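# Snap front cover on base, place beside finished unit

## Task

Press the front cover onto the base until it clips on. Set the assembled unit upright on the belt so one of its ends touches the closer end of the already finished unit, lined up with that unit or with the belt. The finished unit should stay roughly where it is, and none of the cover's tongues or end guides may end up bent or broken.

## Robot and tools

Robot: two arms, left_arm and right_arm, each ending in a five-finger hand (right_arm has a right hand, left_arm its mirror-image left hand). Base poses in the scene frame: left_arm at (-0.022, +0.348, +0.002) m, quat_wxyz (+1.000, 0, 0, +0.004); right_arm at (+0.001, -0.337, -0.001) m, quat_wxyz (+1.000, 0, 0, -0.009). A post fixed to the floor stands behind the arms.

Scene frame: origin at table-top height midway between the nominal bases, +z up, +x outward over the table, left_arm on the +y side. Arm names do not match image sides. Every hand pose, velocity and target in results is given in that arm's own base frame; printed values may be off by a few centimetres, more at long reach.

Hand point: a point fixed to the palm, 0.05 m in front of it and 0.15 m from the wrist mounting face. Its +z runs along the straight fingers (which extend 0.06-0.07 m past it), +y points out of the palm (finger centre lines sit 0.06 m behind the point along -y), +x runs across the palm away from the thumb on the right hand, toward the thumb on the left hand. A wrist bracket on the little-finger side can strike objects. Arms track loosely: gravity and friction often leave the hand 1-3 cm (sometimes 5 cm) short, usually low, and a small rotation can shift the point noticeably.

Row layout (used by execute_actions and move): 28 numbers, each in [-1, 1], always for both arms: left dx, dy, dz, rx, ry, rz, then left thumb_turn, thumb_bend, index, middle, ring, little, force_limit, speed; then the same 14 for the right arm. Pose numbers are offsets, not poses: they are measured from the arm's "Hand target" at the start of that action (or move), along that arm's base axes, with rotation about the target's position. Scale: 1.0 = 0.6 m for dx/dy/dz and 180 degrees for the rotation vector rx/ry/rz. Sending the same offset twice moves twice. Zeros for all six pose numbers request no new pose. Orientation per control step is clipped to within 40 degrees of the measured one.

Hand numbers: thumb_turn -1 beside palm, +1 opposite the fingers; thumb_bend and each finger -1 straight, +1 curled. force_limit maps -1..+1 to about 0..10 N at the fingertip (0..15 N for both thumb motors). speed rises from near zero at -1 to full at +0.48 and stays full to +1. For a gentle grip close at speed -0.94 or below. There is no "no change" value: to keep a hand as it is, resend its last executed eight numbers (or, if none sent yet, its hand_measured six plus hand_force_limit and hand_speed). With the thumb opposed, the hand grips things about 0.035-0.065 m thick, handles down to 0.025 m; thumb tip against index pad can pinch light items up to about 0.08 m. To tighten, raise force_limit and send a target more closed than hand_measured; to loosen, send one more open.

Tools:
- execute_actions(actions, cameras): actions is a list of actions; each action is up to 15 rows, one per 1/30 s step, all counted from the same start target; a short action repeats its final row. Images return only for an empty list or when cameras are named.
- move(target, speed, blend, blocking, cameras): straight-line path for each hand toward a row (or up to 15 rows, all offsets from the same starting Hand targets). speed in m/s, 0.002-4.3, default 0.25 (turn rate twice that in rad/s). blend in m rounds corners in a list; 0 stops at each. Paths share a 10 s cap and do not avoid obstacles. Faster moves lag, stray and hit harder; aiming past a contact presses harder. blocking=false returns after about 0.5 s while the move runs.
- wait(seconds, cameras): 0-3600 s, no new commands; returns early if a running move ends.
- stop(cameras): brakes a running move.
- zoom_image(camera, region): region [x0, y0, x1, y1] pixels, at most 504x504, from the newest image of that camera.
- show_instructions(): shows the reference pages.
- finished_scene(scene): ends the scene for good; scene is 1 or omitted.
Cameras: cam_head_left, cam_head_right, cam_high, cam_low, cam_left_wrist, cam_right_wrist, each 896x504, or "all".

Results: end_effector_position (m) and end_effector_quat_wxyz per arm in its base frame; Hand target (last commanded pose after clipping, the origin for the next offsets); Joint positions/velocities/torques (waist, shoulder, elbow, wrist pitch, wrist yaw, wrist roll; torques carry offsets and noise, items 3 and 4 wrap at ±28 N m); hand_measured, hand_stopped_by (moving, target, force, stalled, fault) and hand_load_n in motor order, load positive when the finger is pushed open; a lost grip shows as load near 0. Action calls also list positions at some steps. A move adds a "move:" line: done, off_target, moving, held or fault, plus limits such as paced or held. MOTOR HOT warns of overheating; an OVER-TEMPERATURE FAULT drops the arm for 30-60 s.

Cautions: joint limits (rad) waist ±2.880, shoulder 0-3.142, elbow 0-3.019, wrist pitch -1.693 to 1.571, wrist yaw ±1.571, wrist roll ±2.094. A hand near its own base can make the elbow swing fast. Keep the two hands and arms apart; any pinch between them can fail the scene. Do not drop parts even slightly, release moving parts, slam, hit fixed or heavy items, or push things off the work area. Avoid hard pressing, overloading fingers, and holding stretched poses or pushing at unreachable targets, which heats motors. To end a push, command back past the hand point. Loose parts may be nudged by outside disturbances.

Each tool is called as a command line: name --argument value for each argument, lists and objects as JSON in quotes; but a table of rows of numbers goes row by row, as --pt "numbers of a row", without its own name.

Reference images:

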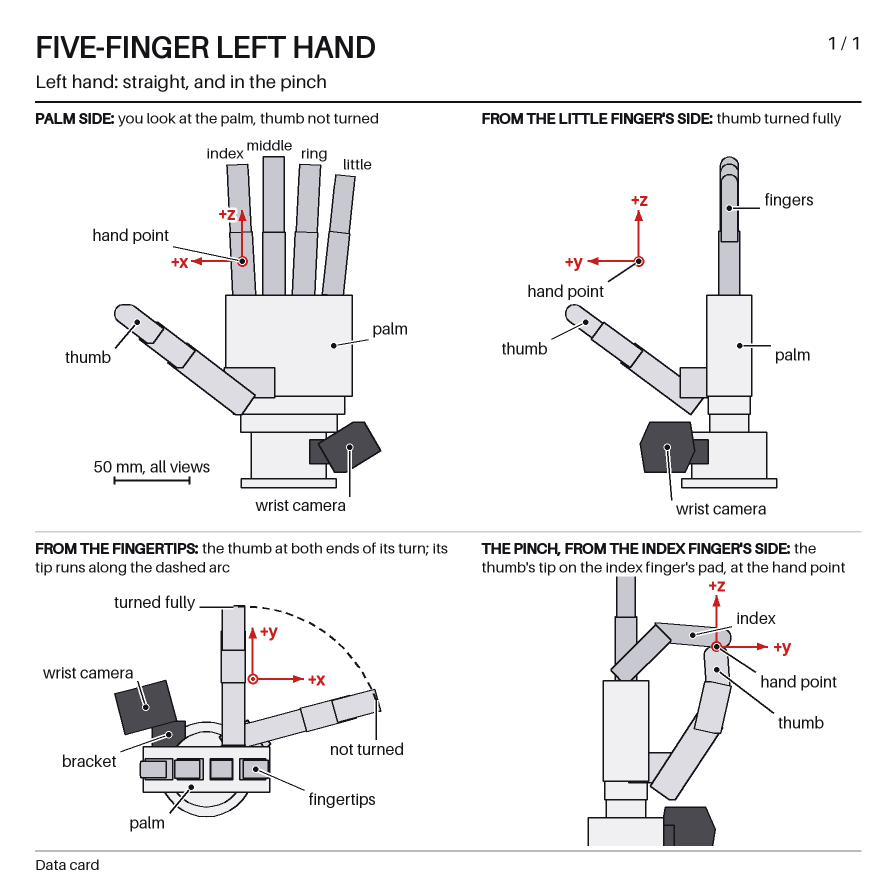

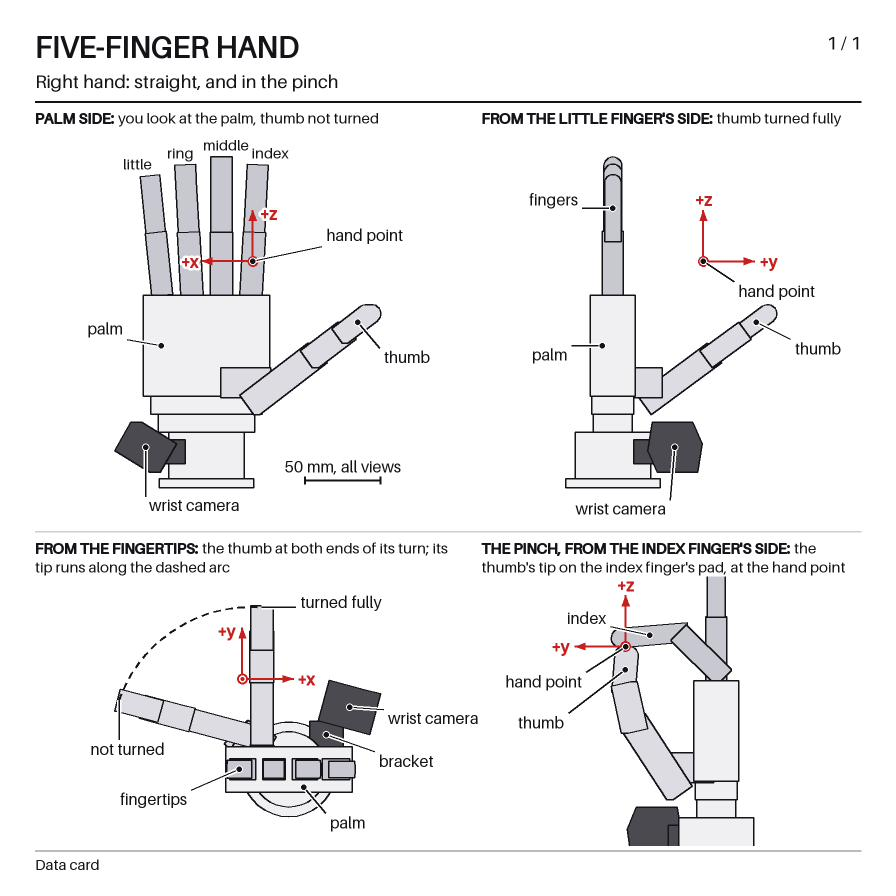

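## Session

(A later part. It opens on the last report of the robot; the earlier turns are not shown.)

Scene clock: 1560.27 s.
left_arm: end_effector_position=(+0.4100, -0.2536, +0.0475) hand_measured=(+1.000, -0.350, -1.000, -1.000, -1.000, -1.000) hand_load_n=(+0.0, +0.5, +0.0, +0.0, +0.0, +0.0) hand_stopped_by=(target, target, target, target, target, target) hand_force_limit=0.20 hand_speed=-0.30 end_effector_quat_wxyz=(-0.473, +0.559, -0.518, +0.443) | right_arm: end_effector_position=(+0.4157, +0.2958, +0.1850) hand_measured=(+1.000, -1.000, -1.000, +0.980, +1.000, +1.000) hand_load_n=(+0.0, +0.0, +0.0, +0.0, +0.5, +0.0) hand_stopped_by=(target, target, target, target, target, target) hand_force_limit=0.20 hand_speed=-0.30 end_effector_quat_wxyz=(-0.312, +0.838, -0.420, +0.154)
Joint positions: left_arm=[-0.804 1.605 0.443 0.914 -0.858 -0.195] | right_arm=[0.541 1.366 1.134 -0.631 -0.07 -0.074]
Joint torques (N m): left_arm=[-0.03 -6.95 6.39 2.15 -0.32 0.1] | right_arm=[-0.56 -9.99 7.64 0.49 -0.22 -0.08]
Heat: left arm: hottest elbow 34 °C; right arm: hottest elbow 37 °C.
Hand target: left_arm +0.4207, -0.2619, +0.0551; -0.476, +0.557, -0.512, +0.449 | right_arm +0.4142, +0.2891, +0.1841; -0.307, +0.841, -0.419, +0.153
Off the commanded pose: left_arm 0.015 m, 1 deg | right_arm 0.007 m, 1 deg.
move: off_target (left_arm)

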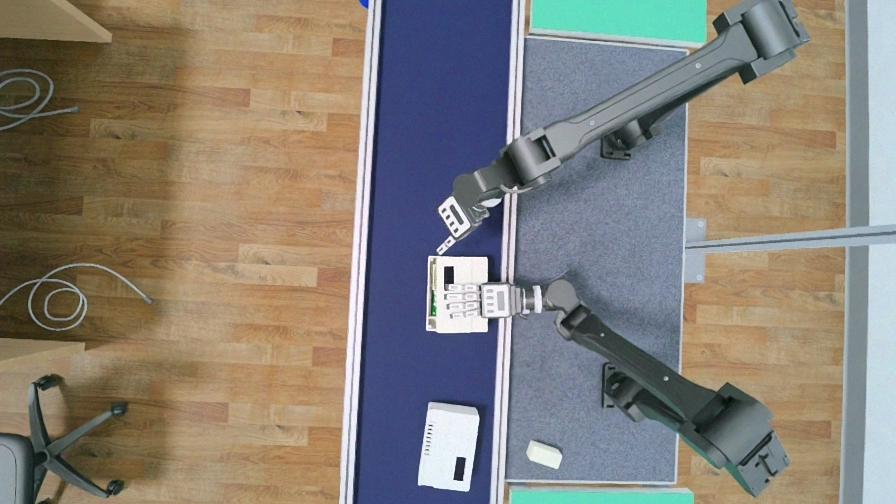

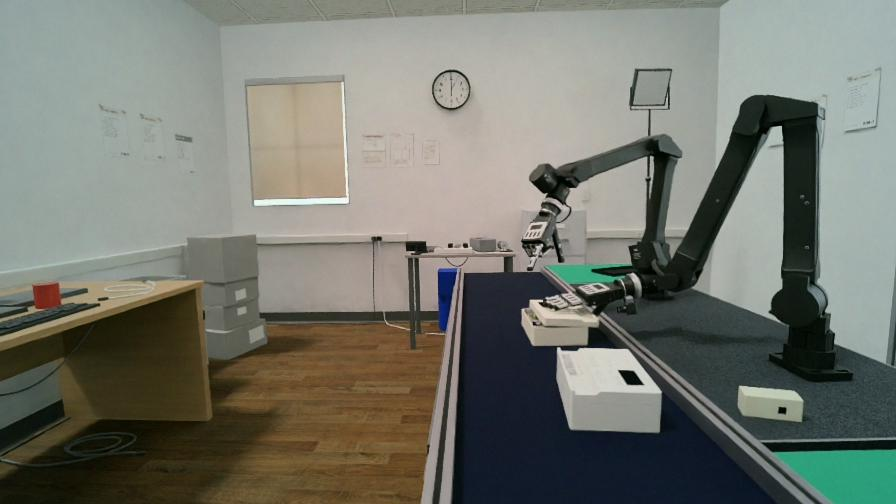

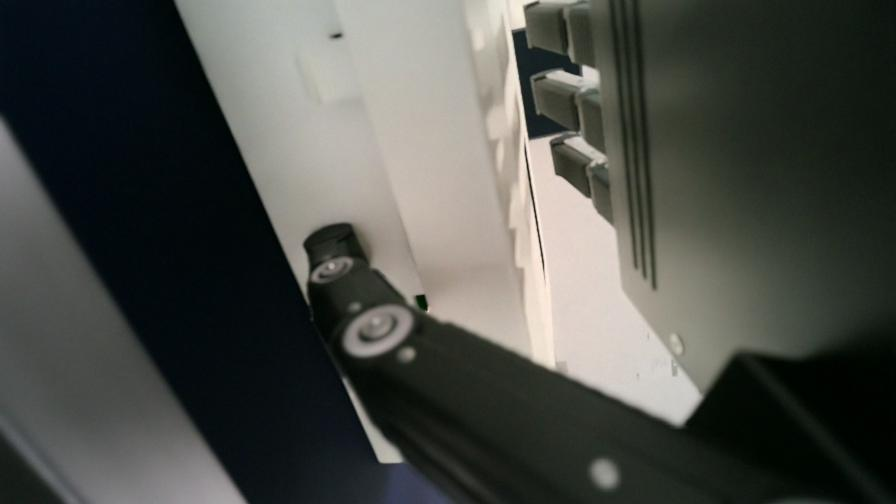

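move --pt "0.0 0.0 0.05 0 0 0 1 -0.35 -1 -1 -1 -1 0.2 -0.3 0 0 0 0 0 0 1 -1 -1 0.98 1 1 0.2 -0.3" --speed 0.03 --cameras '["cam_high","cam_low","cam_left_wrist"]'

zoom_image --camera "cam_low" --region '[515, 265, 605, 350]'

zoom_image --camera "cam_high" --region '[415, 245, 500, 345]'

Scene clock: 1565.20 s.
left_arm: end_effector_position=(+0.4096, -0.2532, +0.0681) hand_measured=(+1.000, -0.350, -1.000, -1.000, -1.000, -1.000) hand_load_n=(+0.5, +0.5, +0.0, +0.0, +0.0, +0.0) hand_stopped_by=(target, target, target, target, target, target) hand_force_limit=0.20 hand_speed=-0.30 end_effector_quat_wxyz=(-0.473, +0.558, -0.522, +0.439) | right_arm: end_effector_position=(+0.4157, +0.2958, +0.1850) hand_measured=(+1.000, -1.000, -1.000, +0.980, +1.000, +1.000) hand_load_n=(+0.0, +0.0, +0.0, +0.0, +0.0, +0.0) hand_stopped_by=(target, target, target, target, target, target) hand_force_limit=0.20 hand_speed=-0.30 end_effector_quat_wxyz=(-0.312, +0.838, -0.420, +0.154)
Joint positions: left_arm=[-0.804 1.515 0.454 0.802 -0.858 -0.194] | right_arm=[0.541 1.366 1.134 -0.631 -0.07 -0.074]
Joint torques (N m): left_arm=[0.21 -8.35 7.13 1.54 -0.31 0.11] | right_arm=[-0.62 -10.05 7.64 0.49 -0.22 -0.08]
Heat: left arm: hottest elbow 34 °C; right arm: hottest elbow 36 °C.
Hand target: left_arm +0.4207, -0.2619, +0.0852; -0.476, +0.557, -0.512, +0.449 | right_arm +0.4142, +0.2891, +0.1841; -0.307, +0.841, -0.419, +0.153
Off the commanded pose: left_arm 0.022 m, 2 deg | right_arm 0.007 m, 1 deg.
move: off_target (left_arm)

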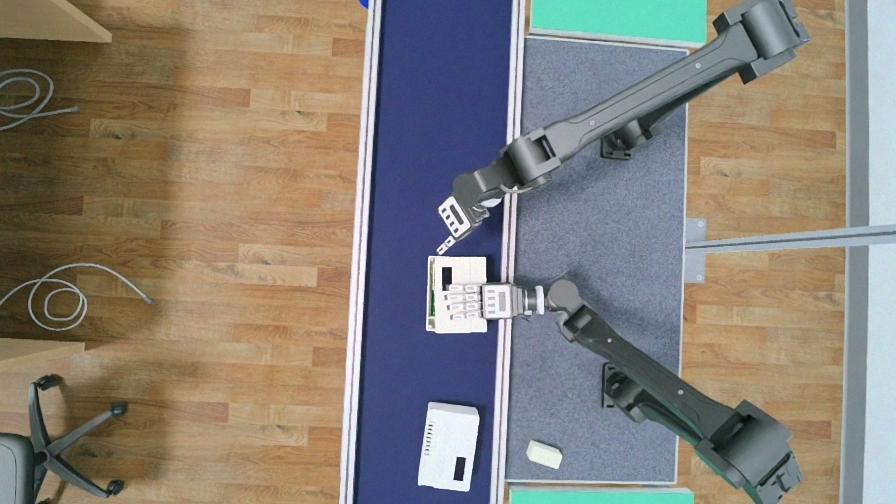

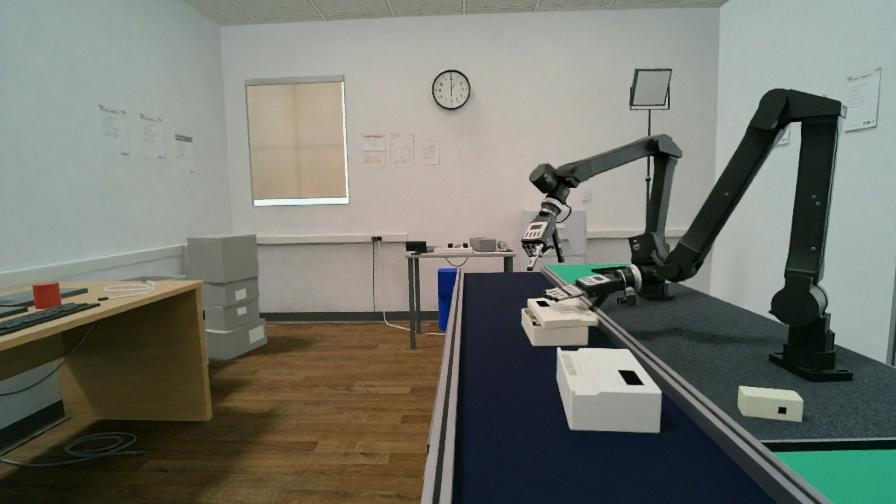

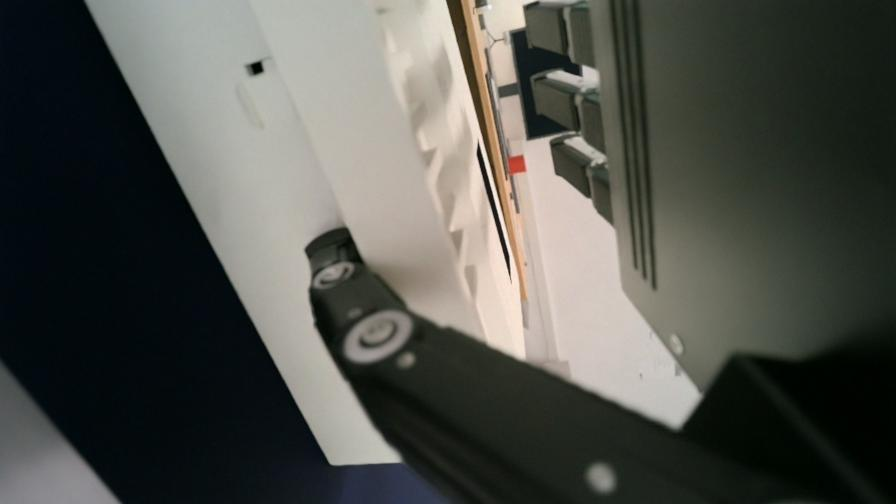

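Scaled by 5.600 from the camera's image (finer frame: 1280x720).

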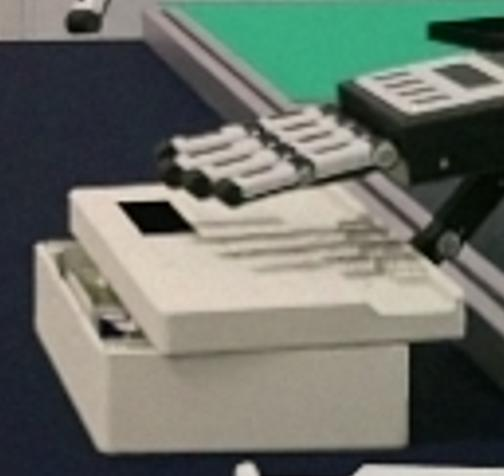

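Scaled by 5.040 from the camera's image (finer frame: 1280x720).

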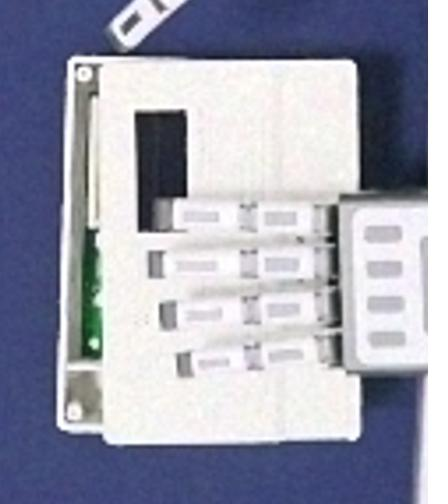

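move --pt "0.0 0.0 0.025 0 0 0 1 -0.35 -1 -1 -1 -1 0.2 -0.3 0 0 0 0 0 0 1 -1 -1 0.98 1 1 0.2 -0.3" --speed 0.03 --cameras '["cam_high","cam_low","cam_left_wrist"]'

zoom_image --camera "cam_low" --region '[515, 265, 605, 350]'

zoom_image --camera "cam_high" --region '[415, 245, 500, 345]'

Scene clock: 1569.57 s.
left_arm: end_effector_position=(+0.4093, -0.2529, +0.0816) hand_measured=(+1.000, -0.350, -1.000, -1.000, -1.000, -1.000) hand_load_n=(+0.0, +0.5, +0.0, +0.0, +0.0, +0.0) hand_stopped_by=(target, target, target, target, target, target) hand_force_limit=0.20 hand_speed=-0.30 end_effector_quat_wxyz=(-0.473, +0.558, -0.522, +0.438) | right_arm: end_effector_position=(+0.4157, +0.2958, +0.1850) hand_measured=(+1.000, -1.000, -1.000, +0.980, +1.000, +1.000) hand_load_n=(+0.0, +0.0, +0.0, +0.0, +0.0, +0.0) hand_stopped_by=(target, target, target, target, target, target) hand_force_limit=0.20 hand_speed=-0.30 end_effector_quat_wxyz=(-0.312, +0.838, -0.420, +0.154)
Joint positions: left_arm=[-0.804 1.463 0.463 0.739 -0.858 -0.194] | right_arm=[0.541 1.366 1.134 -0.631 -0.07 -0.074]
Joint torques (N m): left_arm=[-0.26 -8.18 7.61 1.68 -0.31 0.12] | right_arm=[-0.62 -10.05 7.62 0.49 -0.22 -0.08]
Heat: left arm: hottest elbow 34 °C; right arm: hottest elbow 36 °C.
Hand target: left_arm +0.4207, -0.2619, +0.1001; -0.476, +0.557, -0.512, +0.449 | right_arm +0.4142, +0.2891, +0.1841; -0.307, +0.841, -0.419, +0.153
Off the commanded pose: left_arm 0.024 m, 2 deg | right_arm 0.007 m, 1 deg.
move: off_target (left_arm)

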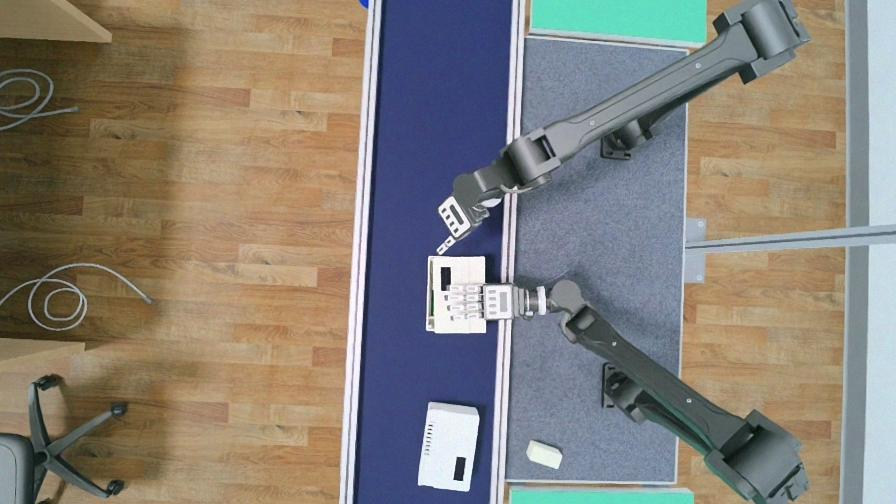

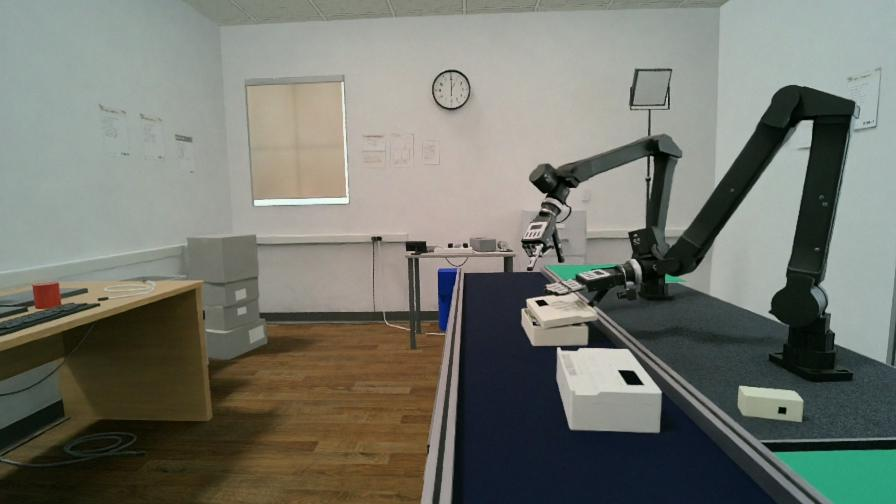

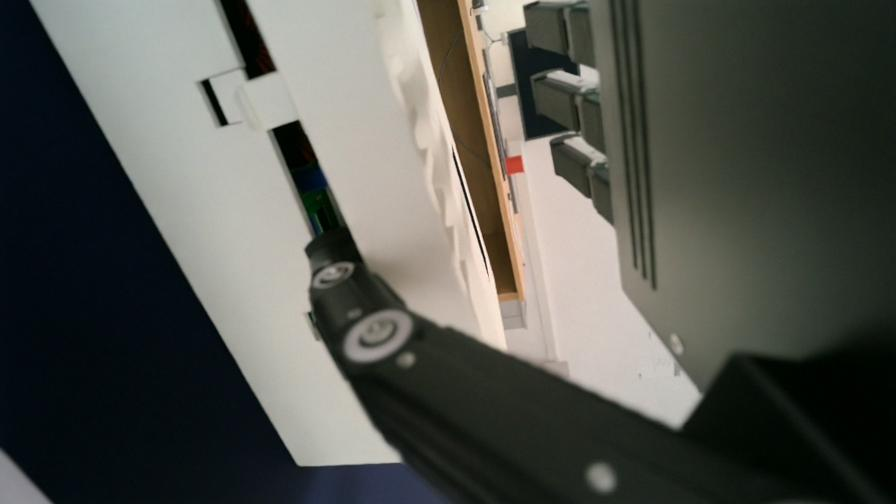

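Scaled by 5.600 from the camera's image (finer frame: 1280x720).

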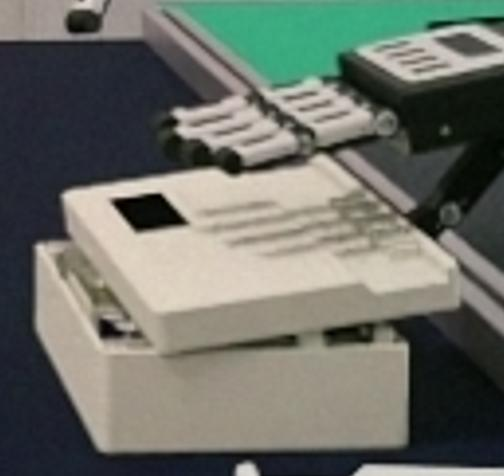

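Scaled by 5.040 from the camera's image (finer frame: 1280x720).

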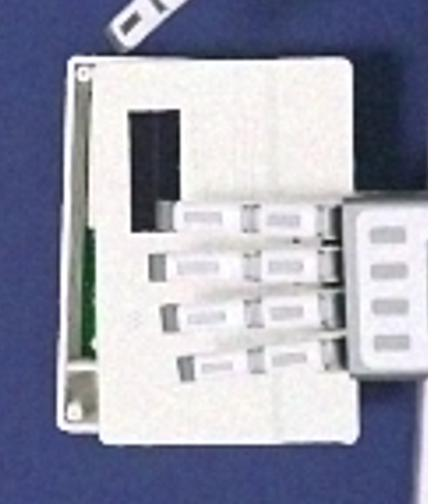

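move --pt "0.0 0.0 0.013 0 0 0 1 -0.35 -1 -1 -1 -1 0.2 -0.3 0 0 0 0 0 0 1 -1 -1 0.98 1 1 0.2 -0.3" --speed 0.03 --cameras '["cam_high","cam_low","cam_left_wrist"]'

zoom_image --camera "cam_low" --region '[515, 265, 605, 350]'

zoom_image --camera "cam_high" --region '[415, 245, 500, 345]'

Scene clock: 1573.77 s.
left_arm: end_effector_position=(+0.4094, -0.2529, +0.0891) hand_measured=(+1.000, -0.350, -1.000, -1.000, -1.000, -1.000) hand_load_n=(+0.0, +0.5, +0.0, +0.0, +0.0, +0.0) hand_stopped_by=(target, target, target, target, target, target) hand_force_limit=0.20 hand_speed=-0.30 end_effector_quat_wxyz=(-0.473, +0.558, -0.522, +0.438) | right_arm: end_effector_position=(+0.4157, +0.2958, +0.1850) hand_measured=(+1.000, -1.000, -1.000, +0.980, +1.000, +1.000) hand_load_n=(+0.0, +0.0, +0.0, +0.0, +0.0, +0.0) hand_stopped_by=(target, target, target, target, target, target) hand_force_limit=0.20 hand_speed=-0.30 end_effector_quat_wxyz=(-0.312, +0.838, -0.420, +0.154)
Joint positions: left_arm=[-0.804 1.436 0.469 0.707 -0.858 -0.194] | right_arm=[0.541 1.366 1.134 -0.631 -0.07 -0.074]
Joint torques (N m): left_arm=[-0.26 -7.94 7.8 1.62 -0.31 0.11] | right_arm=[-0.62 -9.99 7.64 0.47 -0.22 -0.08]
Heat: left arm: hottest elbow 34 °C; right arm: hottest elbow 36 °C.
Hand target: left_arm +0.4207, -0.2619, +0.1078; -0.476, +0.557, -0.512, +0.449 | right_arm +0.4142, +0.2891, +0.1841; -0.307, +0.841, -0.419, +0.153
Off the commanded pose: left_arm 0.024 m, 2 deg | right_arm 0.007 m, 1 deg.
move: off_target (left_arm)

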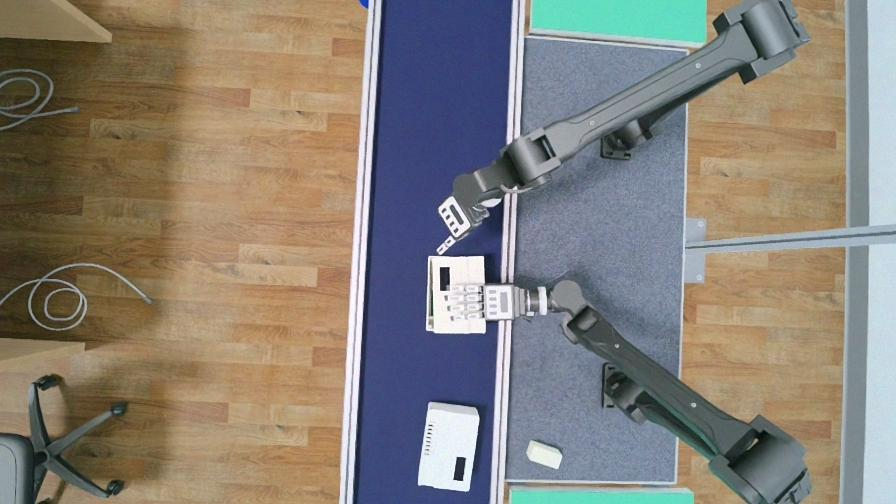

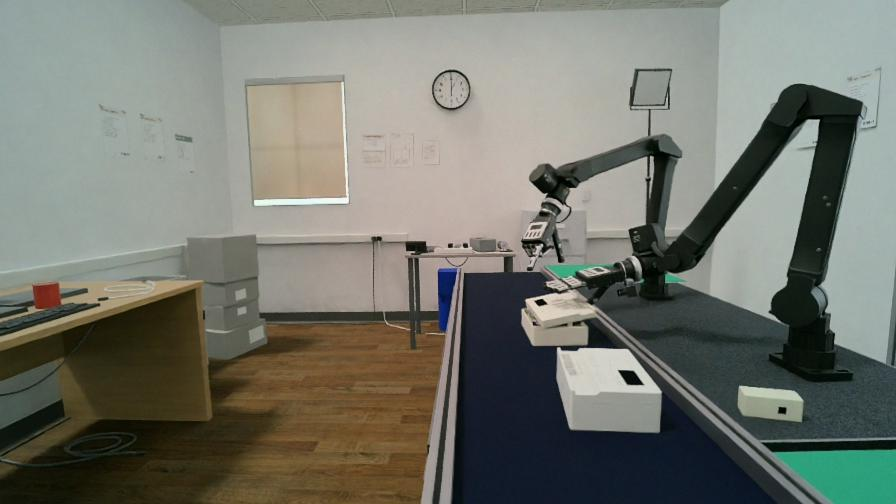

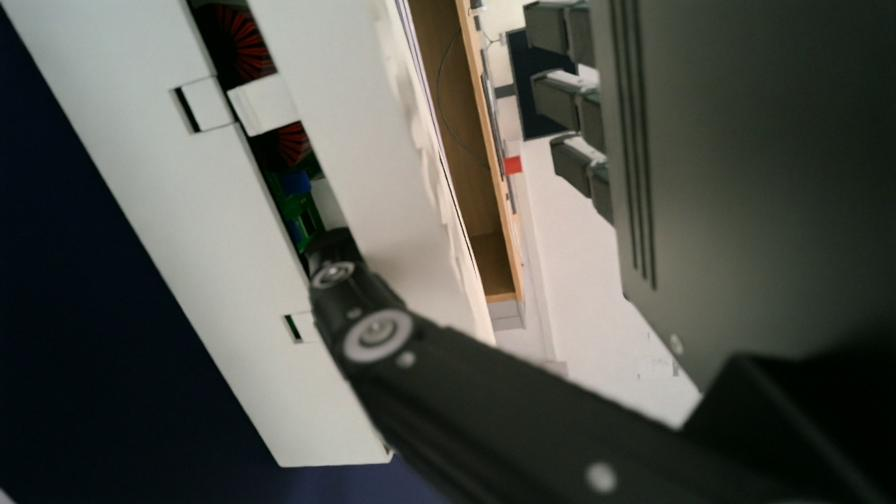

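Scaled by 5.600 from the camera's image (finer frame: 1280x720).

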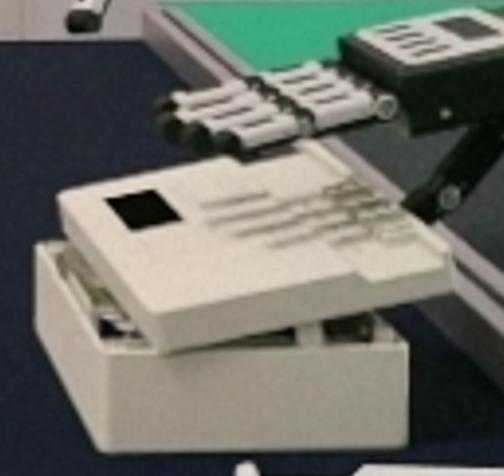

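Scaled by 5.040 from the camera's image (finer frame: 1280x720).

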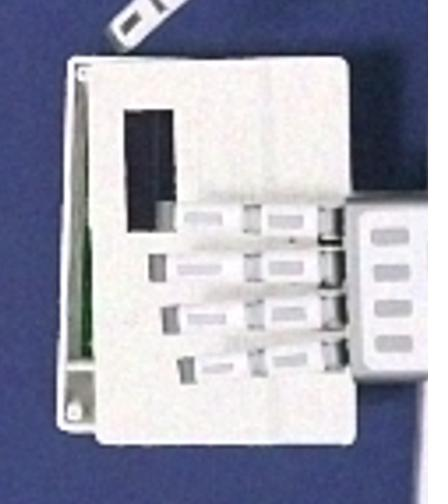

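move --pt "0.0 0.0 -0.075 0 0 0 1 -0.35 -1 -1 -1 -1 0.2 -0.3 0 0 0 0 0 0 1 -1 -1 0.98 1 1 0.2 -0.3" --speed 0.03 --cameras '["cam_high","cam_low","cam_left_wrist"]'

zoom_image --camera "cam_low" --region '[515, 265, 605, 350]'

zoom_image --camera "cam_high" --region '[415, 245, 500, 345]'

Scene clock: 1598.77 s.
left_arm: end_effector_position=(+0.4156, -0.2594, +0.0589) hand_measured=(+1.000, -0.350, -1.000, -1.000, -1.000, -1.000) hand_load_n=(+0.0, +1.0, +0.0, +0.0, +0.0, +0.0) hand_stopped_by=(target, target, target, target, target, target) hand_force_limit=0.20 hand_speed=-0.30 end_effector_quat_wxyz=(-0.473, +0.558, -0.518, +0.444) | right_arm: end_effector_position=(+0.4157, +0.2958, +0.1850) hand_measured=(+1.000, -1.000, -1.000, +0.980, +1.000, +1.000) hand_load_n=(+0.0, +0.0, +0.0, +0.0, +0.0, +0.0) hand_stopped_by=(target, target, target, target, target, target) hand_force_limit=0.20 hand_speed=-0.30 end_effector_quat_wxyz=(-0.312, +0.838, -0.420, +0.154)
Joint positions: left_arm=[-0.804 1.576 0.469 0.861 -0.858 -0.194] | right_arm=[0.541 1.366 1.134 -0.631 -0.07 -0.074]
Joint torques (N m): left_arm=[0.15 -7.24 5.19 2.67 -0.3 0.11] | right_arm=[-0.62 -9.99 7.64 0.47 -0.22 -0.08]
Heat: left arm: hottest elbow 35 °C; right arm: hottest elbow 36 °C.
Hand target: left_arm +0.4207, -0.2618, +0.0627; -0.476, +0.557, -0.512, +0.449 | right_arm +0.4142, +0.2891, +0.1841; -0.307, +0.841, -0.419, +0.153
Off the commanded pose: left_arm 0.007 m, 1 deg | right_arm 0.007 m, 1 deg.
move: done

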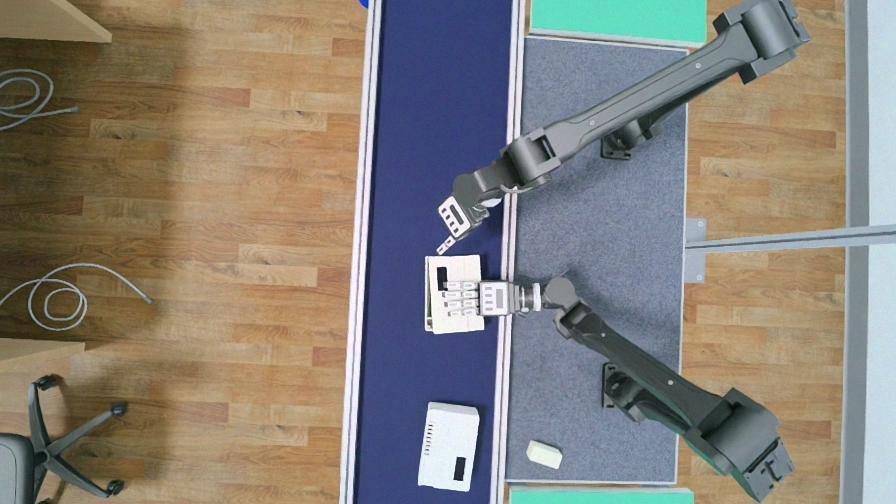

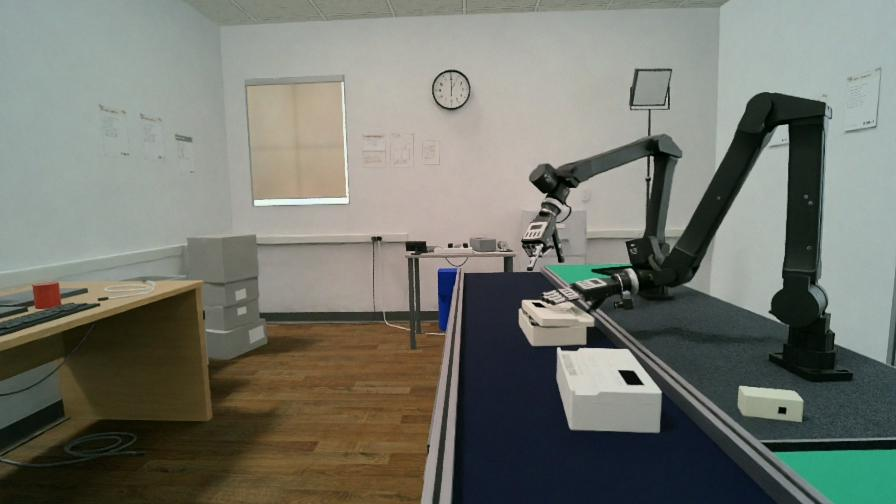

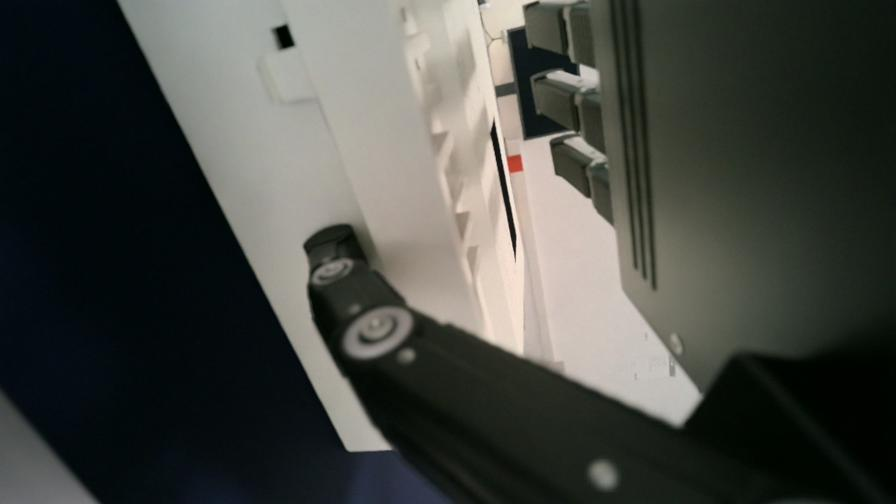

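Scaled by 5.600 from the camera's image (finer frame: 1280x720).

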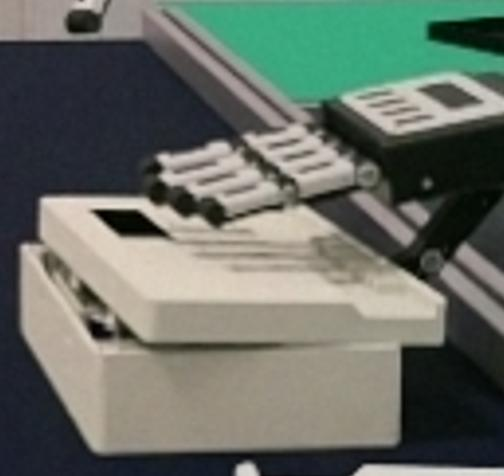

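Scaled by 5.040 from the camera's image (finer frame: 1280x720).

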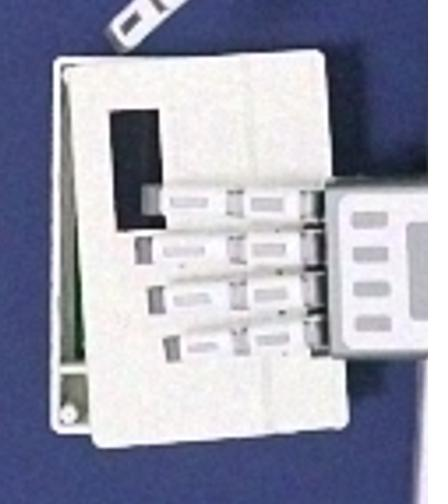

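move --pt "-0.02 0.0 -0.02 0 0 0 1 -0.35 -1 -1 -1 -1 0.2 -0.3 0 0 0 0 0 0 1 -1 -1 0.98 1 1 0.2 -0.3" --pt "-0.085 0.0 -0.005 0 0 0 1 -0.35 -1 -1 -1 -1 0.2 -0.3 0 0 0 0 0 0 1 -1 -1 0.98 1 1 0.2 -0.3" --pt "-0.1 0.0 0.12 0 0 0 1 -0.35 -1 -1 -1 -1 0.2 -0.3 0 0 0 0 0 0 1 -1 -1 0.98 1 1 0.2 -0.3" --pt "-0.19 0.0 0.12 0 0 0 1 -0.35 -1 -1 -1 -1 0.2 -0.3 0 0 0 0 0 0 1 -1 -1 0.98 1 1 0.2 -0.3" --speed 0.06 --cameras '["cam_high","cam_low","cam_left_wrist"]'

zoom_image --camera "cam_low" --region '[515, 265, 605, 350]'

zoom_image --camera "cam_high" --region '[415, 245, 500, 345]'

Scene clock: 1608.87 s.
left_arm: end_effector_position=(+0.3087, -0.2609, +0.1327) hand_measured=(+1.000, -0.350, -1.000, -1.000, -1.000, -1.000) hand_load_n=(+0.0, +0.0, +0.0, +0.0, +0.0, +0.0) hand_stopped_by=(target, target, target, target, target, target) hand_force_limit=0.20 hand_speed=-0.30 end_effector_quat_wxyz=(-0.480, +0.554, -0.515, +0.445) | right_arm: end_effector_position=(+0.4157, +0.2958, +0.1850) hand_measured=(+1.000, -1.000, -1.000, +0.980, +1.000, +1.000) hand_load_n=(+0.0, +0.0, +0.0, +0.0, +0.0, +0.5) hand_stopped_by=(target, target, target, target, target, target) hand_force_limit=0.20 hand_speed=-0.30 end_effector_quat_wxyz=(-0.312, +0.838, -0.420, +0.154)
Joint positions: left_arm=[-1.1 1.124 0.392 0.373 -1.15 -0.329] | right_arm=[0.541 1.366 1.134 -0.631 -0.07 -0.074]
Joint torques (N m): left_arm=[-0.38 -4.54 6.43 1.26 -0.46 -0.14] | right_arm=[-0.62 -9.99 7.64 0.47 -0.22 -0.08]
Heat: left arm: hottest elbow 34 °C; right arm: hottest elbow 36 °C.
Hand target: left_arm +0.3066, -0.2619, +0.1348; -0.476, +0.556, -0.512, +0.449 | right_arm +0.4142, +0.2891, +0.1841; -0.307, +0.841, -0.419, +0.153
Off the commanded pose: left_arm 0.003 m, 1 deg | right_arm 0.007 m, 1 deg.
move: done

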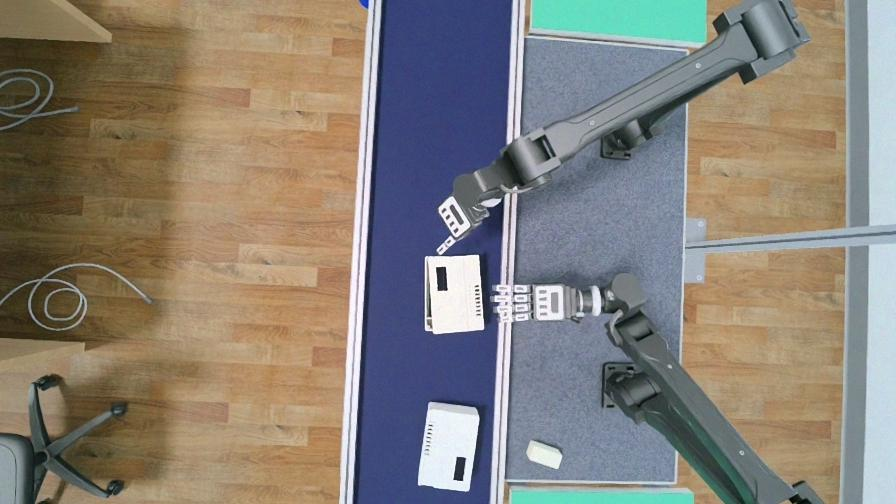

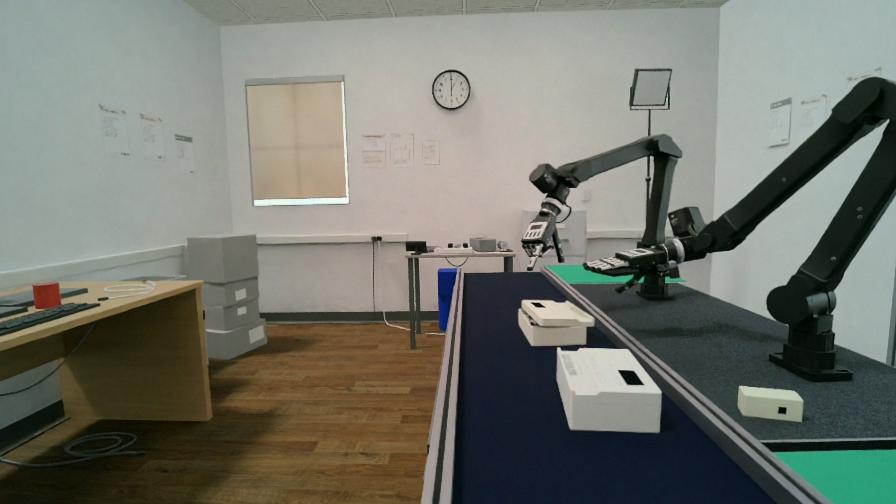

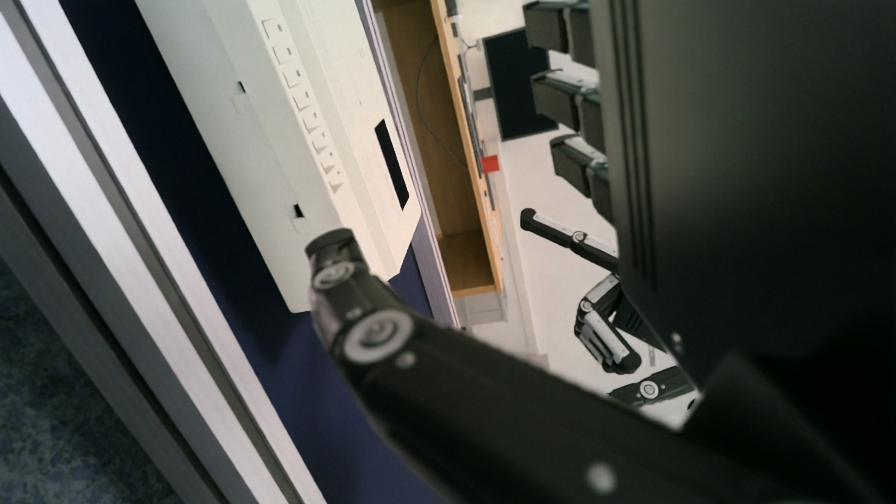

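Scaled by 5.600 from the camera's image (finer frame: 1280x720).

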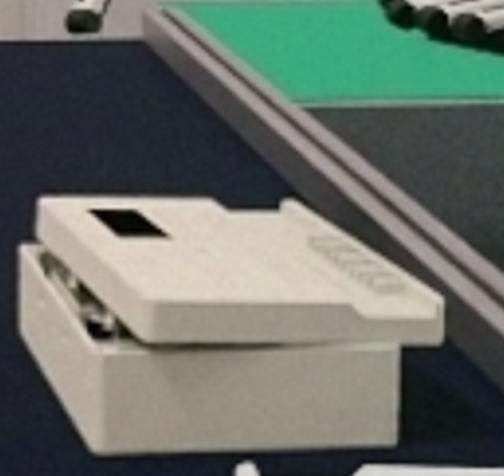

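Scaled by 5.040 from the camera's image (finer frame: 1280x720).

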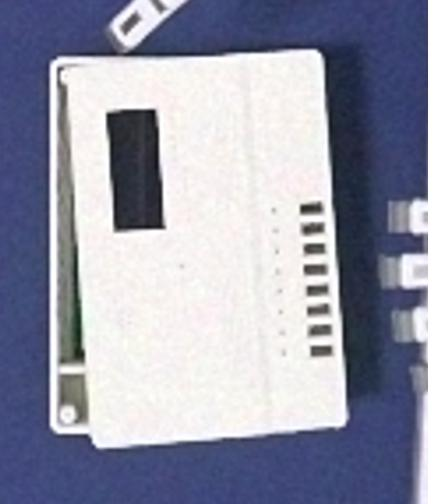

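move --pt "0.115 0.003 -0.12 0 0 0 1 -0.35 -1 -1 -1 -1 0.2 -0.3 0 0 0 0 0 0 1 -1 -1 0.98 1 1 0.2 -0.3" --pt "0.115 0.003 -0.138 0 0 0 1 -0.35 -1 -1 -1 -1 0.2 -0.3 0 0 0 0 0 0 1 -1 -1 0.98 1 1 0.2 -0.3" --speed 0.08 --cameras '["cam_high","cam_low","cam_left_wrist"]'

zoom_image --camera "cam_low" --region '[515, 265, 605, 350]'

zoom_image --camera "cam_high" --region '[415, 245, 500, 345]'

Scene clock: 1645.53 s.
left_arm: end_effector_position=(+0.3707, -0.2582, +0.0513) hand_measured=(+1.000, -0.350, -1.000, -1.000, -1.000, -1.000) hand_load_n=(+0.0, -0.5, +0.0, +0.0, +0.0, +0.0) hand_stopped_by=(target, target, target, target, target, target) hand_force_limit=0.20 hand_speed=-0.30 end_effector_quat_wxyz=(-0.473, +0.559, -0.513, +0.448) | right_arm: end_effector_position=(+0.4157, +0.2958, +0.1850) hand_measured=(+1.000, -1.000, -1.000, +0.980, +1.000, +1.000) hand_load_n=(+0.0, +0.0, +0.0, +0.0, +0.0, +0.0) hand_stopped_by=(target, target, target, target, target, target) hand_force_limit=0.20 hand_speed=-0.30 end_effector_quat_wxyz=(-0.312, +0.838, -0.420, +0.154)
Joint positions: left_arm=[-0.909 1.549 0.382 0.9 -0.962 -0.237] | right_arm=[0.541 1.366 1.134 -0.631 -0.07 -0.074]
Joint torques (N m): left_arm=[0.26 -5.77 4.88 2.56 -0.11 0.18] | right_arm=[-0.56 -9.99 7.64 0.49 -0.22 -0.08]
Heat: left arm: hottest elbow 34 °C; right arm: hottest elbow 36 °C.
Hand target: left_arm +0.3757, -0.2601, +0.0521; -0.476, +0.557, -0.512, +0.449 | right_arm +0.4142, +0.2891, +0.1841; -0.307, +0.841, -0.419, +0.153
Off the commanded pose: left_arm 0.005 m, 0 deg | right_arm 0.007 m, 1 deg.
move: done

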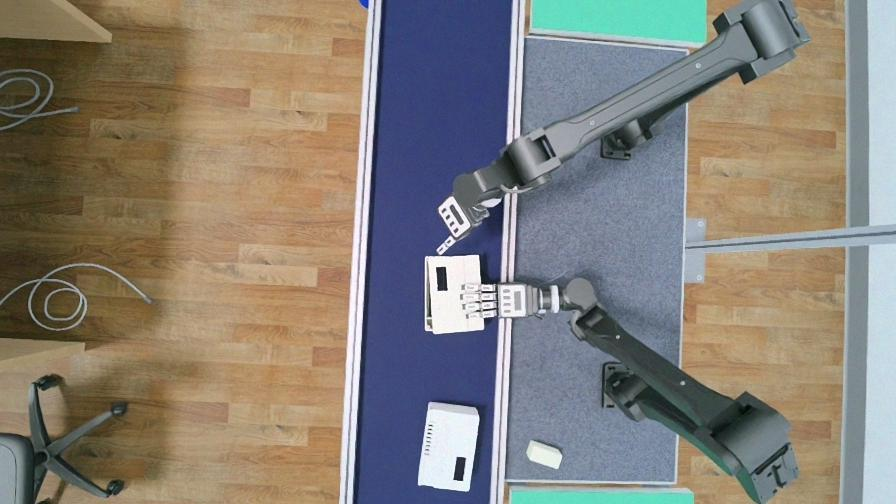

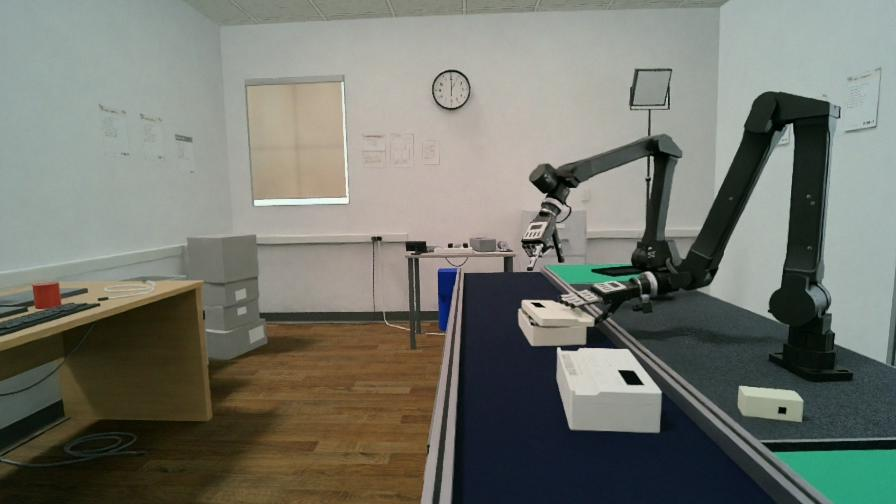

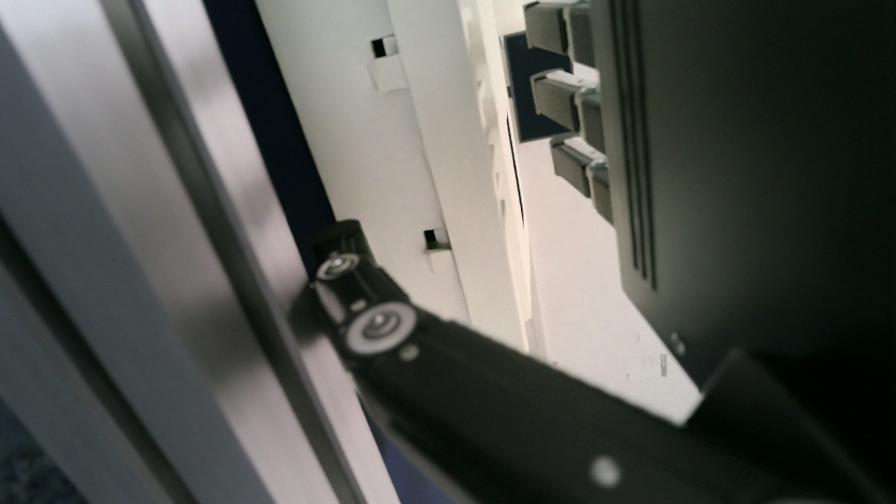

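Scaled by 5.600 from the camera's image (finer frame: 1280x720).

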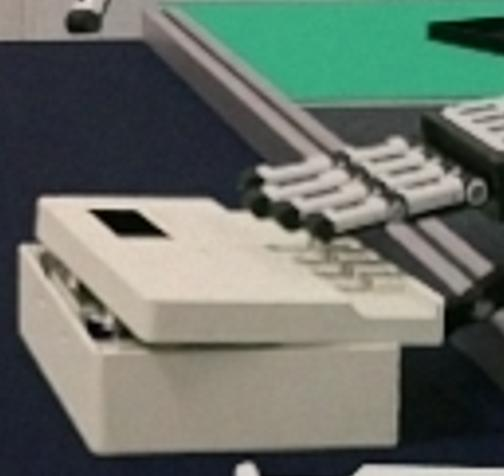

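Scaled by 5.040 from the camera's image (finer frame: 1280x720).

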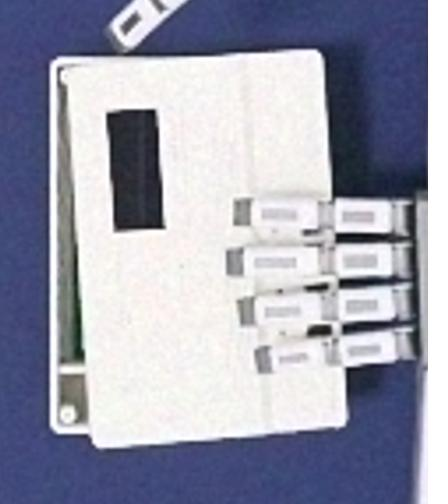

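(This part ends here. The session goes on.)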